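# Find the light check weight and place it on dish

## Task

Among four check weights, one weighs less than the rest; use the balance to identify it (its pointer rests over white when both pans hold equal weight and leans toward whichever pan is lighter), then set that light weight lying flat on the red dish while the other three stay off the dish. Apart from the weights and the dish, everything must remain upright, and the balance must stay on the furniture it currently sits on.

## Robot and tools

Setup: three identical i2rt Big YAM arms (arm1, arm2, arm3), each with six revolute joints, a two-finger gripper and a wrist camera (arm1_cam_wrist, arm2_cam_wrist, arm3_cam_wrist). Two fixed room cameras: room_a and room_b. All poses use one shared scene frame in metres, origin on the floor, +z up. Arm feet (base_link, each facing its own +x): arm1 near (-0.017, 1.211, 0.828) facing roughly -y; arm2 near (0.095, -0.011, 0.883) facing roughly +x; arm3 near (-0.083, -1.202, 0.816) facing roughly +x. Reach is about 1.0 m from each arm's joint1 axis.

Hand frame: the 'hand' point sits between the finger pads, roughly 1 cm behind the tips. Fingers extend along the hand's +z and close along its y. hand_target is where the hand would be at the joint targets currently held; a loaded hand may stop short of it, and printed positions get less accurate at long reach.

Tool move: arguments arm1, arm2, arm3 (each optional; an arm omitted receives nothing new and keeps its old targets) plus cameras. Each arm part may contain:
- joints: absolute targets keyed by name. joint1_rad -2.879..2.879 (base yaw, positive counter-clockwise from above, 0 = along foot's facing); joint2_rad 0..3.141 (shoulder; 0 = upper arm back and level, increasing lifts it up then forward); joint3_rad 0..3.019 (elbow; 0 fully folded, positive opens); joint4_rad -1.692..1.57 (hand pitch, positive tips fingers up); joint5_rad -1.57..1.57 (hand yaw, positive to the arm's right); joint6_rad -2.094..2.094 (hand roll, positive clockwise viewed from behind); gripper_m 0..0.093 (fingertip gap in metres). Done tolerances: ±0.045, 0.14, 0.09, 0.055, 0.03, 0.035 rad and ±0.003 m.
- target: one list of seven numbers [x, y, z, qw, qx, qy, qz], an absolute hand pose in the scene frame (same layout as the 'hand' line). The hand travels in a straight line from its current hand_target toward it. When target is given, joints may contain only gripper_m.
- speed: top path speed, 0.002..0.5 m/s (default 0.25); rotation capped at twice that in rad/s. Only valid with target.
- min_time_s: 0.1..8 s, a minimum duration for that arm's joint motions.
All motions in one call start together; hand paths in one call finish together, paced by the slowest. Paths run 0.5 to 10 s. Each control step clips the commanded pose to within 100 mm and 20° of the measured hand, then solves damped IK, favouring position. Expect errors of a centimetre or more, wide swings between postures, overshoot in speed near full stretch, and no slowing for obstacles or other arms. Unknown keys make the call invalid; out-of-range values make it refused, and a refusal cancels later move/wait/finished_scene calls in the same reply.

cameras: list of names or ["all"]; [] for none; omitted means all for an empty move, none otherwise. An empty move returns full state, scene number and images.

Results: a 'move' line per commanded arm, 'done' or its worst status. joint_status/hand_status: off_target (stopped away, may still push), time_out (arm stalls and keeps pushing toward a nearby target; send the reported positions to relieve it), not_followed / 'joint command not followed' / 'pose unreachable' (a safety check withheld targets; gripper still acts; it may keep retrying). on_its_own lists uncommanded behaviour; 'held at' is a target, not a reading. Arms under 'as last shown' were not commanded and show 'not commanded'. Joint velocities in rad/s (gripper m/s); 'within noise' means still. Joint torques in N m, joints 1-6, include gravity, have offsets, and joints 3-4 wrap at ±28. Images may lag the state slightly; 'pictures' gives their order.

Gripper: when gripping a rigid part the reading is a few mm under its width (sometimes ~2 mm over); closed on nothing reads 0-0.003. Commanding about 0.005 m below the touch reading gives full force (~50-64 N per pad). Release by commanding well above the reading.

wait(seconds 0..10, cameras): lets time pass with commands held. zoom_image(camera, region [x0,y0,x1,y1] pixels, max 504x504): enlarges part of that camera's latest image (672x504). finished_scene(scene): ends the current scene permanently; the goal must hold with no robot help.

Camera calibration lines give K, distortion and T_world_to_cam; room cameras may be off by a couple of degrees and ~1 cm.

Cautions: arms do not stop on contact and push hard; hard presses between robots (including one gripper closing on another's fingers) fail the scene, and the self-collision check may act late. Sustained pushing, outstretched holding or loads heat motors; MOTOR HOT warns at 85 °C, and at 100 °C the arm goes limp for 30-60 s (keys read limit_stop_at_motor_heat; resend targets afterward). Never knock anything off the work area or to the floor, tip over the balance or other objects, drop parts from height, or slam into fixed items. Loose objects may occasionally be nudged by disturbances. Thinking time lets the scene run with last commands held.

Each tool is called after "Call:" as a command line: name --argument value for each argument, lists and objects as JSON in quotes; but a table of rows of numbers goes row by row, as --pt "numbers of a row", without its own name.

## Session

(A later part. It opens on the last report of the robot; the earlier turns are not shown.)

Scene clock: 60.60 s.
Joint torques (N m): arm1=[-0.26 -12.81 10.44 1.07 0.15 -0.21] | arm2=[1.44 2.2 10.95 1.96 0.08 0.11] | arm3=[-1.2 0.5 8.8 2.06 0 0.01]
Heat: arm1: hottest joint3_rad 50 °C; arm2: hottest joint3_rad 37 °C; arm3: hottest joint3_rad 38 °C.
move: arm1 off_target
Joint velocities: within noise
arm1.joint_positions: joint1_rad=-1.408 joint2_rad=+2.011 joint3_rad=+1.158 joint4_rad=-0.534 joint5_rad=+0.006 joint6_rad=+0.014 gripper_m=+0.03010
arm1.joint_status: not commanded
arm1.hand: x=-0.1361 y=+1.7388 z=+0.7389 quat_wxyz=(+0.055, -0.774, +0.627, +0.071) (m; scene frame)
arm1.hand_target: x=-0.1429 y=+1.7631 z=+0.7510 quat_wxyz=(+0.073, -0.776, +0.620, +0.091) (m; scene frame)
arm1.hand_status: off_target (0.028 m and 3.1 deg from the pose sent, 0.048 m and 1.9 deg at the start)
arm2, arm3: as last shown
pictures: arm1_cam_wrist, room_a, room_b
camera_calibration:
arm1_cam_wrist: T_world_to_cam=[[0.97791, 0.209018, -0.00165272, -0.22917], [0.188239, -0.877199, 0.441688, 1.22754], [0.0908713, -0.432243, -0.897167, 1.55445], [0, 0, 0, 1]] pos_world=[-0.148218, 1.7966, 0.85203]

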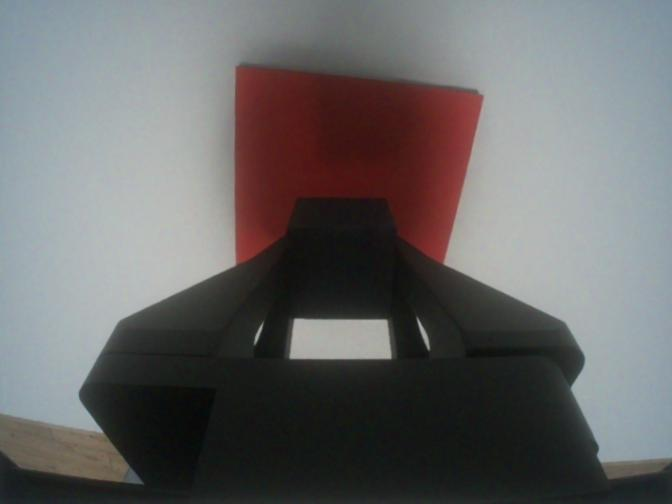

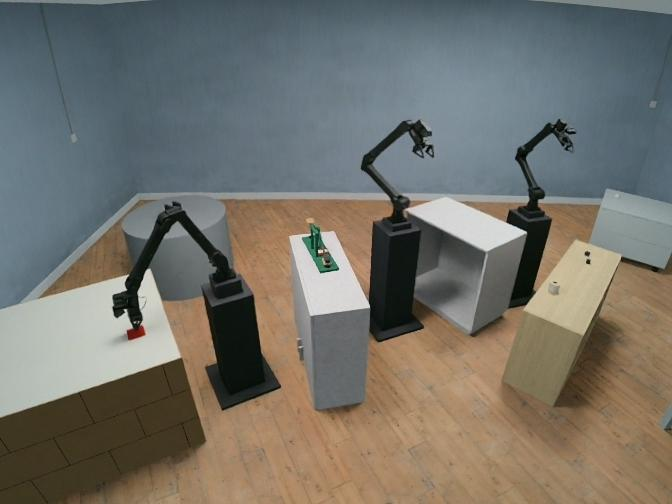

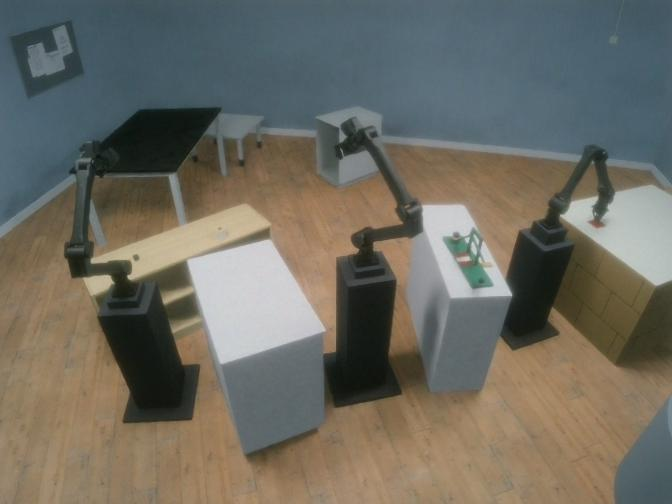

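Call:
move --arm1 '{"target":[-0.148,1.785,0.742,-0.0843,0.7763,-0.6197,-0.105],"speed":0.06}' --cameras '["arm1_cam_wrist","room_a","room_b"]'

Call:
zoom_image --camera "room_b" --region '[570, 190, 620, 240]'

Call:
zoom_image --camera "room_a" --region '[110, 300, 160, 350]'

Scene clock: 61.87 s.
Joint torques (N m): arm1=[0.44 -12.63 10.73 1.31 0.18 -0.21] | arm2=[1.49 2.26 11 1.96 0.08 0.11] | arm3=[-1.14 0.38 8.79 2.07 0 0.01]
Heat: arm1: hottest joint3_rad 50 °C; arm2: hottest joint3_rad 37 °C; arm3: hottest joint3_rad 38 °C.
move: arm1 off_target
Joint velocities: within noise
arm1.joint_positions: joint1_rad=-1.408 joint2_rad=+2.048 joint3_rad=+1.195 joint4_rad=-0.497 joint5_rad=+0.007 joint6_rad=+0.014 gripper_m=+0.03010
arm1.joint_status: not commanded
arm1.hand: x=-0.1406 y=+1.7588 z=+0.7322 quat_wxyz=(+0.067, -0.772, +0.626, +0.085) (m; scene frame)
arm1.hand_target: x=-0.1478 y=+1.7839 z=+0.7431 quat_wxyz=(+0.084, -0.774, +0.618, +0.105) (m; scene frame)
arm1.hand_status: off_target (0.029 m and 3.1 deg from the pose sent, 0.048 m and 5.2 deg at the start)
arm2, arm3: as last shown
pictures: arm1_cam_wrist, room_a, room_b
camera_calibration:
arm1_cam_wrist: T_world_to_cam=[[0.977994, 0.208628, -0.00141822, -0.228459], [0.191017, -0.892664, 0.408243, 1.30097], [0.083905, -0.399531, -0.912872, 1.51042], [0, 0, 0, 1]] pos_world=[-0.151807, 1.81245, 0.84739]

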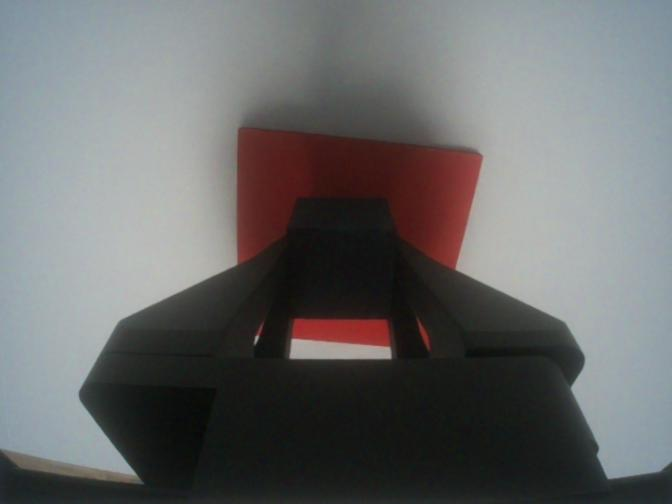

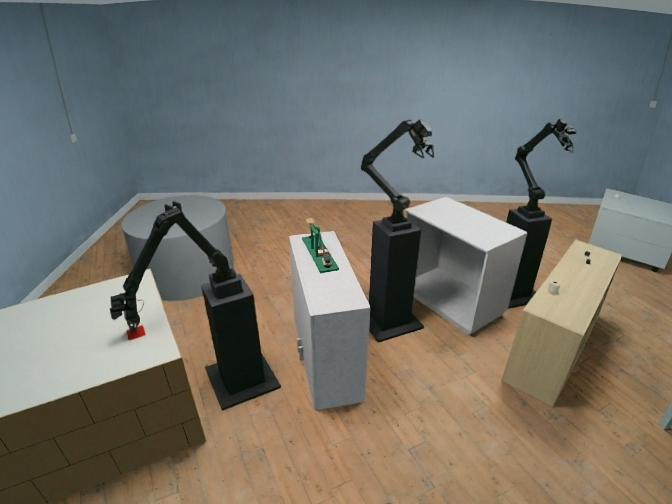

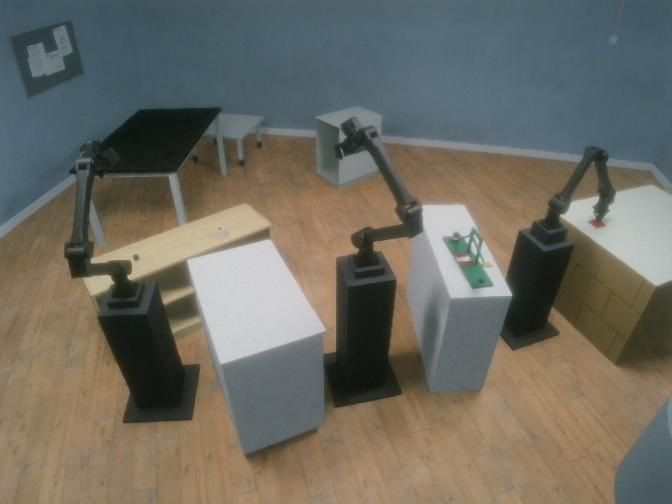

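Scaled by 10.080 from the camera's 672x504 image, which has a finer 960x720 frame.

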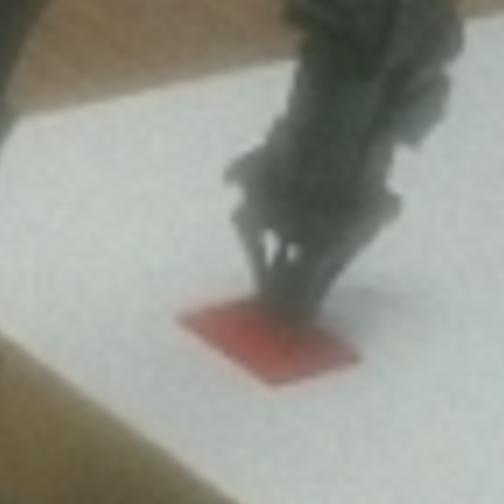

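Scaled by 10.080 from the camera's 672x504 image, which has a finer 960x720 frame.

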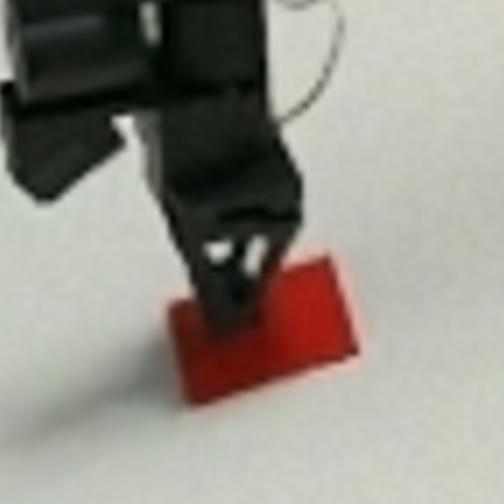

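Call:
move --arm1 '{"target":[-0.147,1.777,0.725,-0.0843,0.7763,-0.6197,-0.105],"speed":0.05}' --cameras '["arm1_cam_wrist","room_a","room_b"]'

Call:
zoom_image --camera "room_b" --region '[570, 190, 620, 240]'

Call:
zoom_image --camera "room_a" --region '[110, 300, 160, 350]'

Scene clock: 63.07 s.
Joint torques (N m): arm1=[0.26 -13.16 8.47 1.47 0.15 -0.21] | arm2=[1.55 2.2 11.02 1.92 0.09 0.11] | arm3=[-1.14 0.5 8.79 2.06 -0.01 0.02]
Heat: arm1: hottest joint3_rad 50 °C; arm2: hottest joint3_rad 37 °C; arm3: hottest joint3_rad 38 °C.
move: arm1 off_target
Joint velocities: within noise
arm1.joint_positions: joint1_rad=-1.408 joint2_rad=+2.072 joint3_rad=+1.195 joint4_rad=-0.449 joint5_rad=+0.007 joint6_rad=+0.014 gripper_m=+0.03010
arm1.joint_status: not commanded
arm1.hand: x=-0.1419 y=+1.7647 z=+0.7221 quat_wxyz=(+0.074, -0.771, +0.625, +0.095) (m; scene frame)
arm1.hand_target: x=-0.1470 y=+1.7767 z=+0.7253 quat_wxyz=(+0.084, -0.774, +0.618, +0.105) (m; scene frame)
arm1.hand_status: off_target (0.014 m and 1.8 deg from the pose sent, 0.021 m and 3.1 deg at the start)
arm2, arm3: as last shown
pictures: arm1_cam_wrist, room_a, room_b
camera_calibration:
arm1_cam_wrist: T_world_to_cam=[[0.978047, 0.208379, -0.00139148, -0.227919], [0.192774, -0.902232, 0.385767, 1.34401], [0.0791302, -0.377567, -0.922595, 1.47131], [0, 0, 0, 1]] pos_world=[-0.1526, 1.81562, 0.838629]

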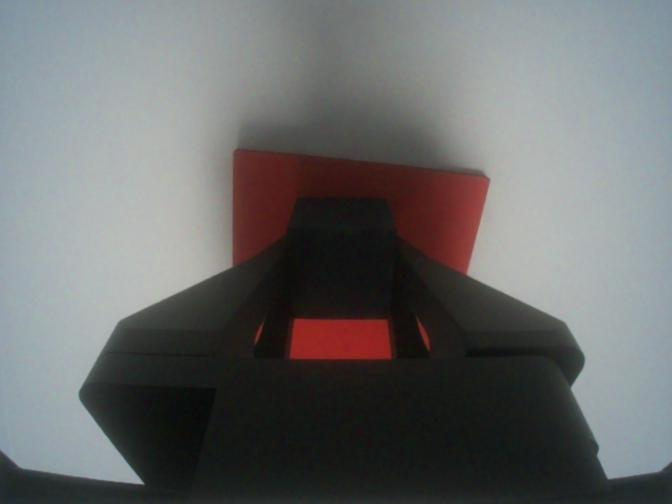

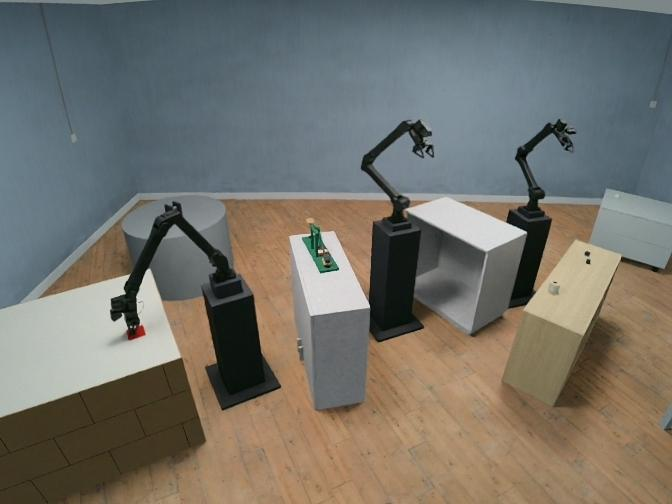

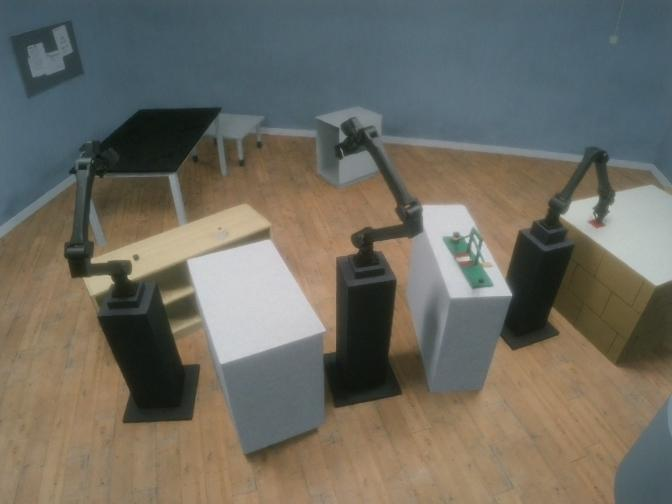

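Scaled by 10.080 from the camera's 672x504 image, which has a finer 960x720 frame.

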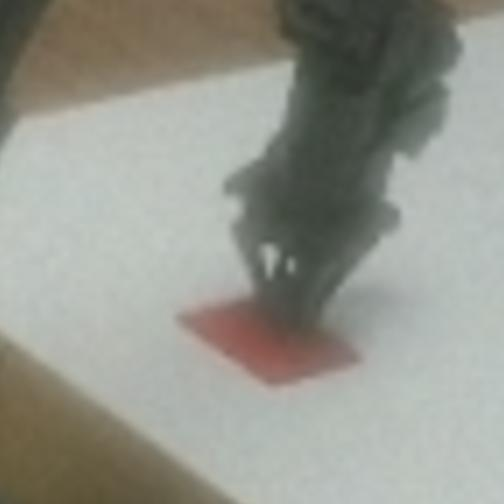

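Scaled by 10.080 from the camera's 672x504 image, which has a finer 960x720 frame.

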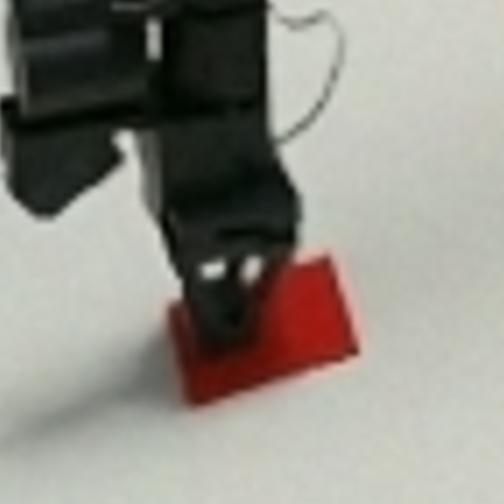

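Call:
move --arm1 '{"target":[-0.145,1.764,0.71,-0.0843,0.7763,-0.6197,-0.105],"speed":0.05}' --cameras '["arm1_cam_wrist","room_a","room_b"]'

Call:
zoom_image --camera "room_b" --region '[570, 190, 620, 240]'

Call:
zoom_image --camera "room_a" --region '[110, 300, 160, 350]'

Scene clock: 64.27 s.
Joint torques (N m): arm1=[0.15 -13.22 6.56 1.54 0.14 -0.17] | arm2=[1.61 2.08 11.03 1.92 0.07 0.1] | arm3=[-1.14 0.5 8.79 2.06 0 0.01]
Heat: arm1: hottest joint3_rad 49 °C; arm2: hottest joint3_rad 37 °C; arm3: hottest joint3_rad 38 °C.
move: arm1 done
Joint velocities: within noise
arm1.joint_positions: joint1_rad=-1.408 joint2_rad=+2.074 joint3_rad=+1.173 joint4_rad=-0.397 joint5_rad=+0.008 joint6_rad=+0.014 gripper_m=+0.03010
arm1.joint_status: not commanded
arm1.hand: x=-0.1418 y=+1.7648 z=+0.7175 quat_wxyz=(+0.083, -0.770, +0.624, +0.105) (m; scene frame)
arm1.hand_target: x=-0.1450 y=+1.7639 z=+0.7102 quat_wxyz=(+0.084, -0.774, +0.618, +0.105) (m; scene frame)
arm1.hand_status: done (0.008 m and 0.9 deg from the pose sent, 0.012 m and 1.8 deg at the start)
arm2, arm3: as last shown
pictures: arm1_cam_wrist, room_a, room_b
camera_calibration:
arm1_cam_wrist: T_world_to_cam=[[0.978115, 0.208062, -0.000997992, -0.227706], [0.19444, -0.91235, 0.360293, 1.38213], [0.0740527, -0.352602, -0.932839, 1.42969], [0, 0, 0, 1]] pos_world=[-0.151892, 1.81248, 0.835471]

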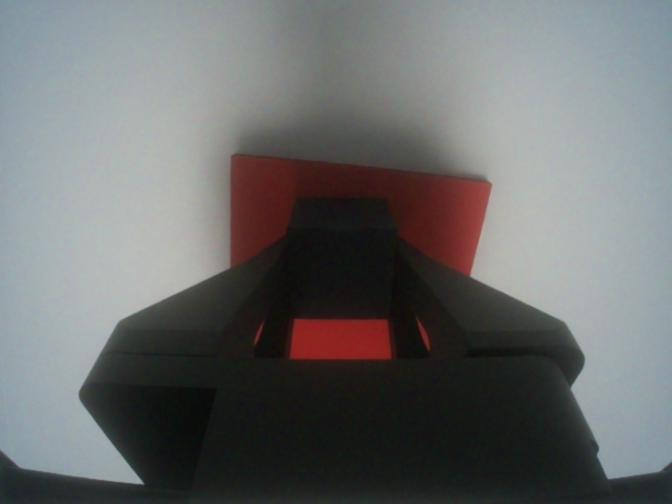

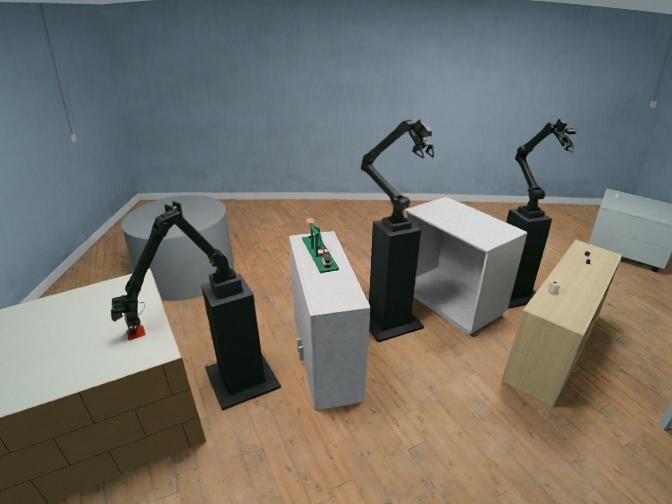

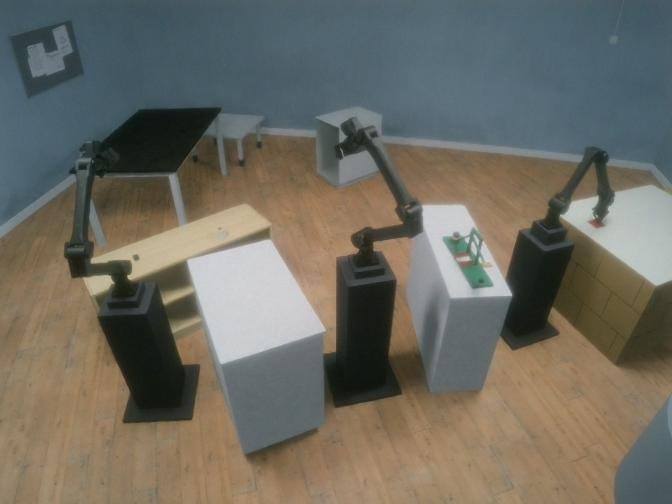

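Scaled by 10.080 from the camera's 672x504 image, which has a finer 960x720 frame.

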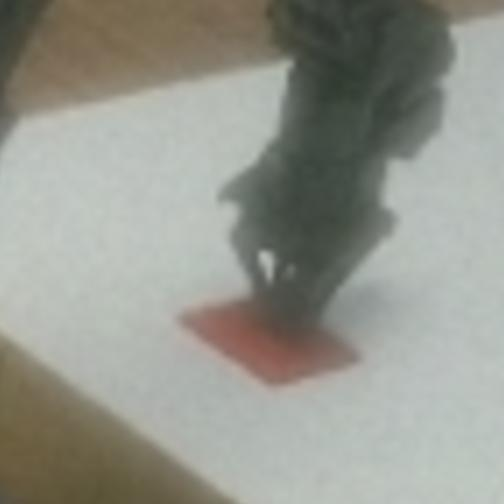

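Scaled by 10.080 from the camera's 672x504 image, which has a finer 960x720 frame.

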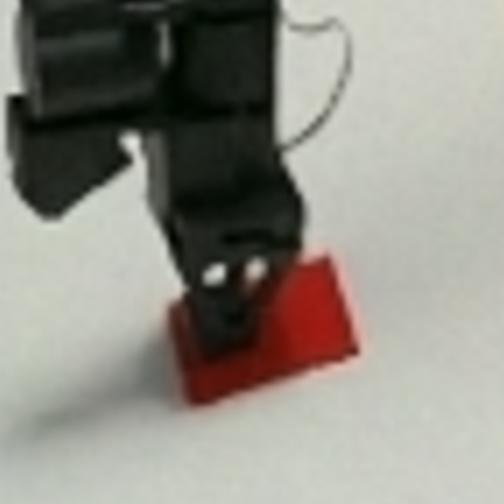

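Call:
move --arm1 '{"joints":{"gripper_m":0.04}}'

Call:
move --arm1 '{"joints":{"gripper_m":0.075}}' --cameras '["arm1_cam_wrist","room_a","room_b"]'

Call:
zoom_image --camera "room_a" --region '[110, 300, 160, 350]'

Scene clock: 65.03 s.
Joint torques (N m): arm1=[-0.03 -12.69 6.8 1.36 0.14 -0.18] | arm2=[1.67 2.08 10.96 1.89 0.08 0.12] | arm3=[-1.14 0.38 8.79 2.06 -0.01 0.02]
Heat: arm1: hottest joint3_rad 49 °C; arm2: hottest joint3_rad 38 °C; arm3: hottest joint3_rad 38 °C.
move: arm1 done
Joint velocities: within noise
arm1.joint_positions: joint1_rad=-1.408 joint2_rad=+2.075 joint3_rad=+1.168 joint4_rad=-0.395 joint5_rad=+0.008 joint6_rad=+0.014 gripper_m=+0.03991
arm1.joint_status: all done
arm1.hand: x=-0.1414 y=+1.7628 z=+0.7159 quat_wxyz=(+0.082, -0.770, +0.625, +0.104) (m; scene frame)
arm1.hand_target: x=-0.1450 y=+1.7638 z=+0.7101 quat_wxyz=(+0.084, -0.774, +0.618, +0.105) (m; scene frame)
arm1.hand_status: not commanded
arm2, arm3: as last shown
pictures: none

Scene clock: 65.70 s.
Joint torques (N m): arm1=[0.26 -12.57 6.75 1.4 0.15 -0.16] | arm2=[1.49 2.32 10.96 1.94 0.07 0.1] | arm3=[-1.14 0.44 8.81 2.03 -0.01 0.01]
Heat: arm1: hottest joint3_rad 49 °C; arm2: hottest joint3_rad 38 °C; arm3: hottest joint3_rad 38 °C.
move: arm1 done
Joint velocities: within noise
arm1.joint_positions: joint1_rad=-1.408 joint2_rad=+2.075 joint3_rad=+1.168 joint4_rad=-0.395 joint5_rad=+0.008 joint6_rad=+0.014 gripper_m=+0.07482
arm1.joint_status: all done
arm1.hand: x=-0.1414 y=+1.7628 z=+0.7159 quat_wxyz=(+0.082, -0.770, +0.625, +0.104) (m; scene frame)
arm1.hand_target: x=-0.1450 y=+1.7638 z=+0.7101 quat_wxyz=(+0.084, -0.774, +0.618, +0.105) (m; scene frame)
arm1.hand_status: not commanded
arm2, arm3: as last shown
pictures: arm1_cam_wrist, room_a, room_b
camera_calibration:
arm1_cam_wrist: T_world_to_cam=[[0.978112, 0.208075, -0.000932331, -0.227845], [0.194227, -0.911389, 0.362831, 1.37736], [0.0746465, -0.355071, -0.931854, 1.43116], [0, 0, 0, 1]] pos_world=[-0.151492, 1.81088, 0.833667]

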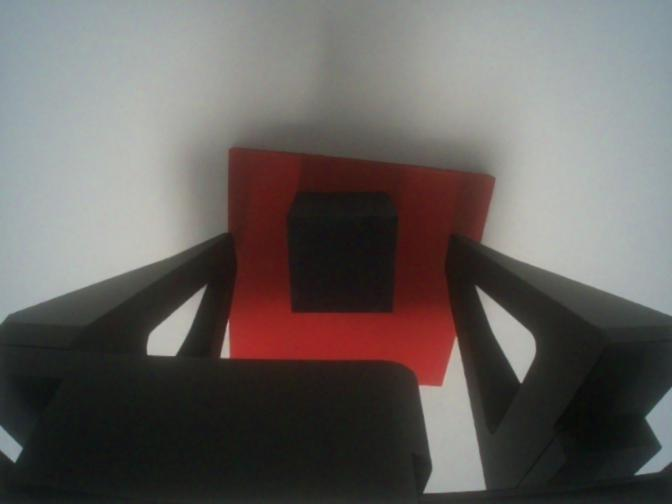

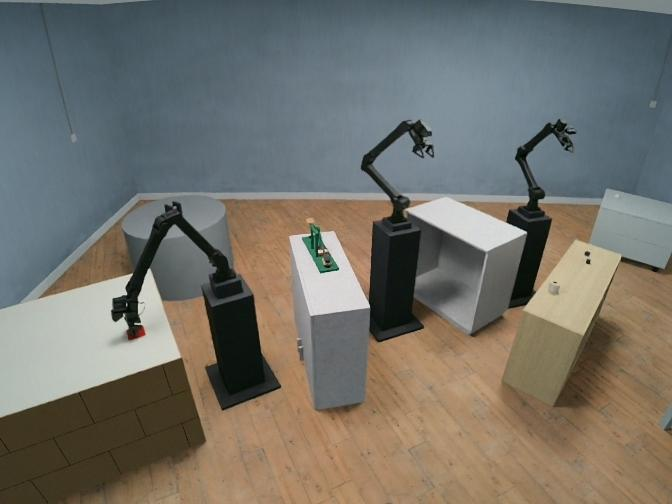

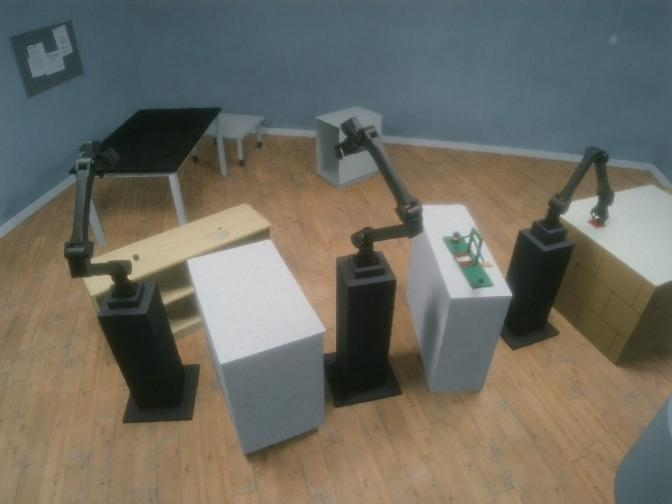

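Scaled by 10.080 from the camera's 672x504 image, which has a finer 960x720 frame.

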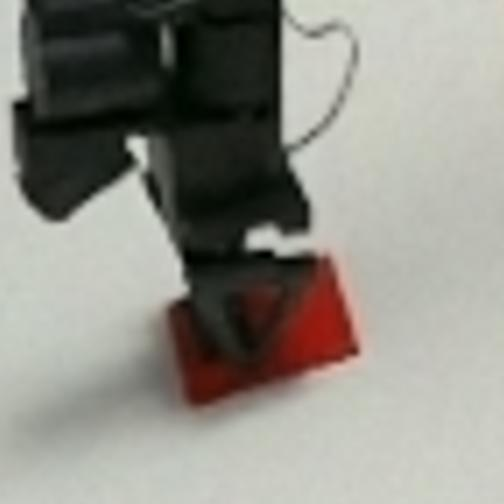

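Released and flat. Retreat up via the elbow (raises along fingers).

Call:
move --arm1 '{"target":[-0.138,1.74,0.9,-0.0843,0.7763,-0.6197,-0.105],"speed":0.15}' --cameras '["arm1_cam_wrist","room_a"]'

Call:
zoom_image --camera "room_a" --region '[110, 300, 160, 350]'

Call:
zoom_image --camera "room_a" --region '[280, 200, 360, 280]'

Scene clock: 67.93 s.
Joint torques (N m): arm1=[0.62 -13.16 12.44 0.44 0.16 -0.19] | arm2=[1.55 2.08 10.99 1.92 0.08 0.12] | arm3=[-1.08 0.5 8.79 2.09 0 0.01]
Heat: arm1: hottest joint3_rad 49 °C; arm2: hottest joint3_rad 38 °C; arm3: hottest joint3_rad 38 °C.
move: arm1 off_target
Joint velocities: within noise
arm1.joint_positions: joint1_rad=-1.408 joint2_rad=+1.725 joint3_rad=+1.153 joint4_rad=-0.787 joint5_rad=+0.008 joint6_rad=+0.014 gripper_m=+0.07489
arm1.joint_status: not commanded
arm1.hand: x=-0.1303 y=+1.7196 z=+0.8716 quat_wxyz=(+0.064, -0.772, +0.626, +0.082) (m; scene frame)
arm1.hand_target: x=-0.1378 y=+1.7387 z=+0.9003 quat_wxyz=(+0.084, -0.774, +0.618, +0.105) (m; scene frame)
arm1.hand_status: off_target (0.036 m and 3.6 deg from the pose sent, 0.186 m and 0.9 deg at the start)
arm2, arm3: as last shown
pictures: arm1_cam_wrist, room_a
camera_calibration:
arm1_cam_wrist: T_world_to_cam=[[0.978039, 0.20842, -0.0000849687, -0.230893], [0.18958, -0.889459, 0.415839, 1.19477], [0.0865937, -0.406723, -0.909438, 1.63093], [0, 0, 0, 1]] pos_world=[-0.141911, 1.77416, 0.986377]

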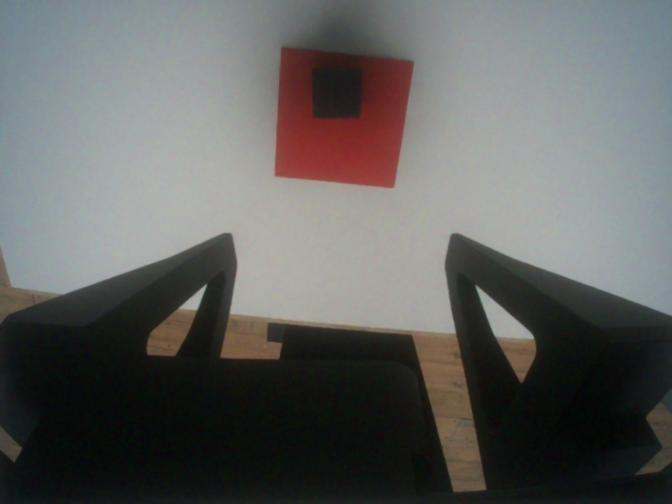

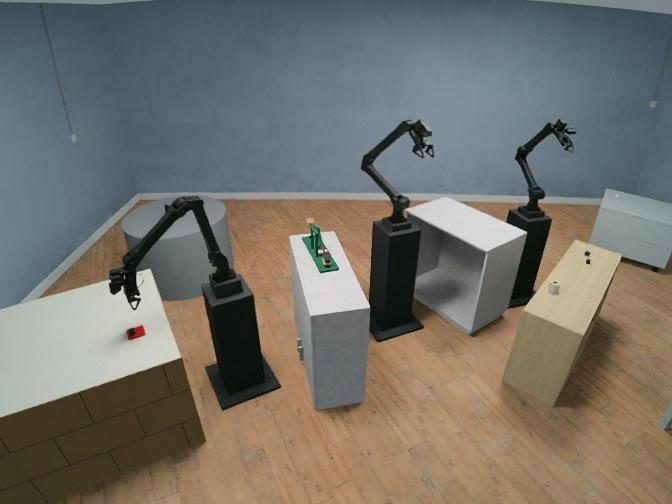

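Scaled by 10.080 from the camera's 672x504 image, which has a finer 960x720 frame.

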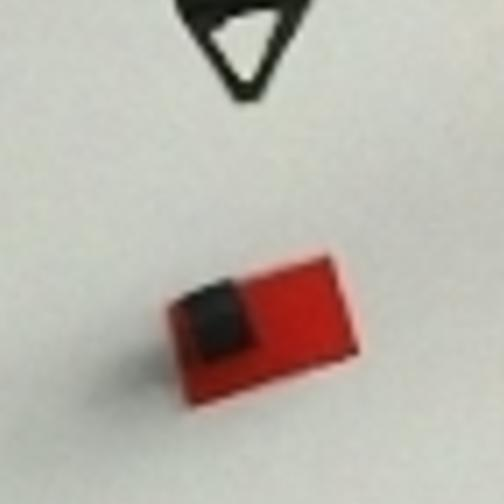

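Scaled by 6.300 from the camera's 672x504 image, which has a finer 960x720 frame.

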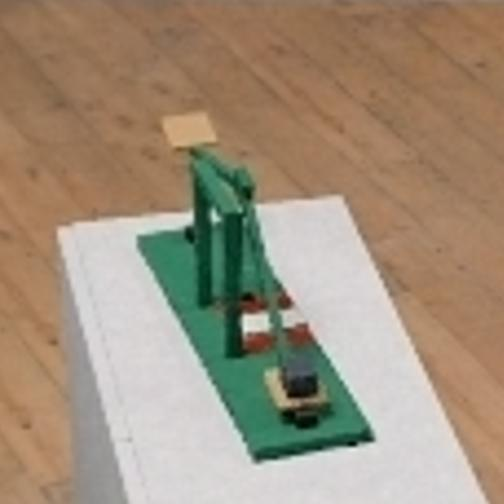

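Call:
finished_scene --scene 1

The scene is finished: the task was done.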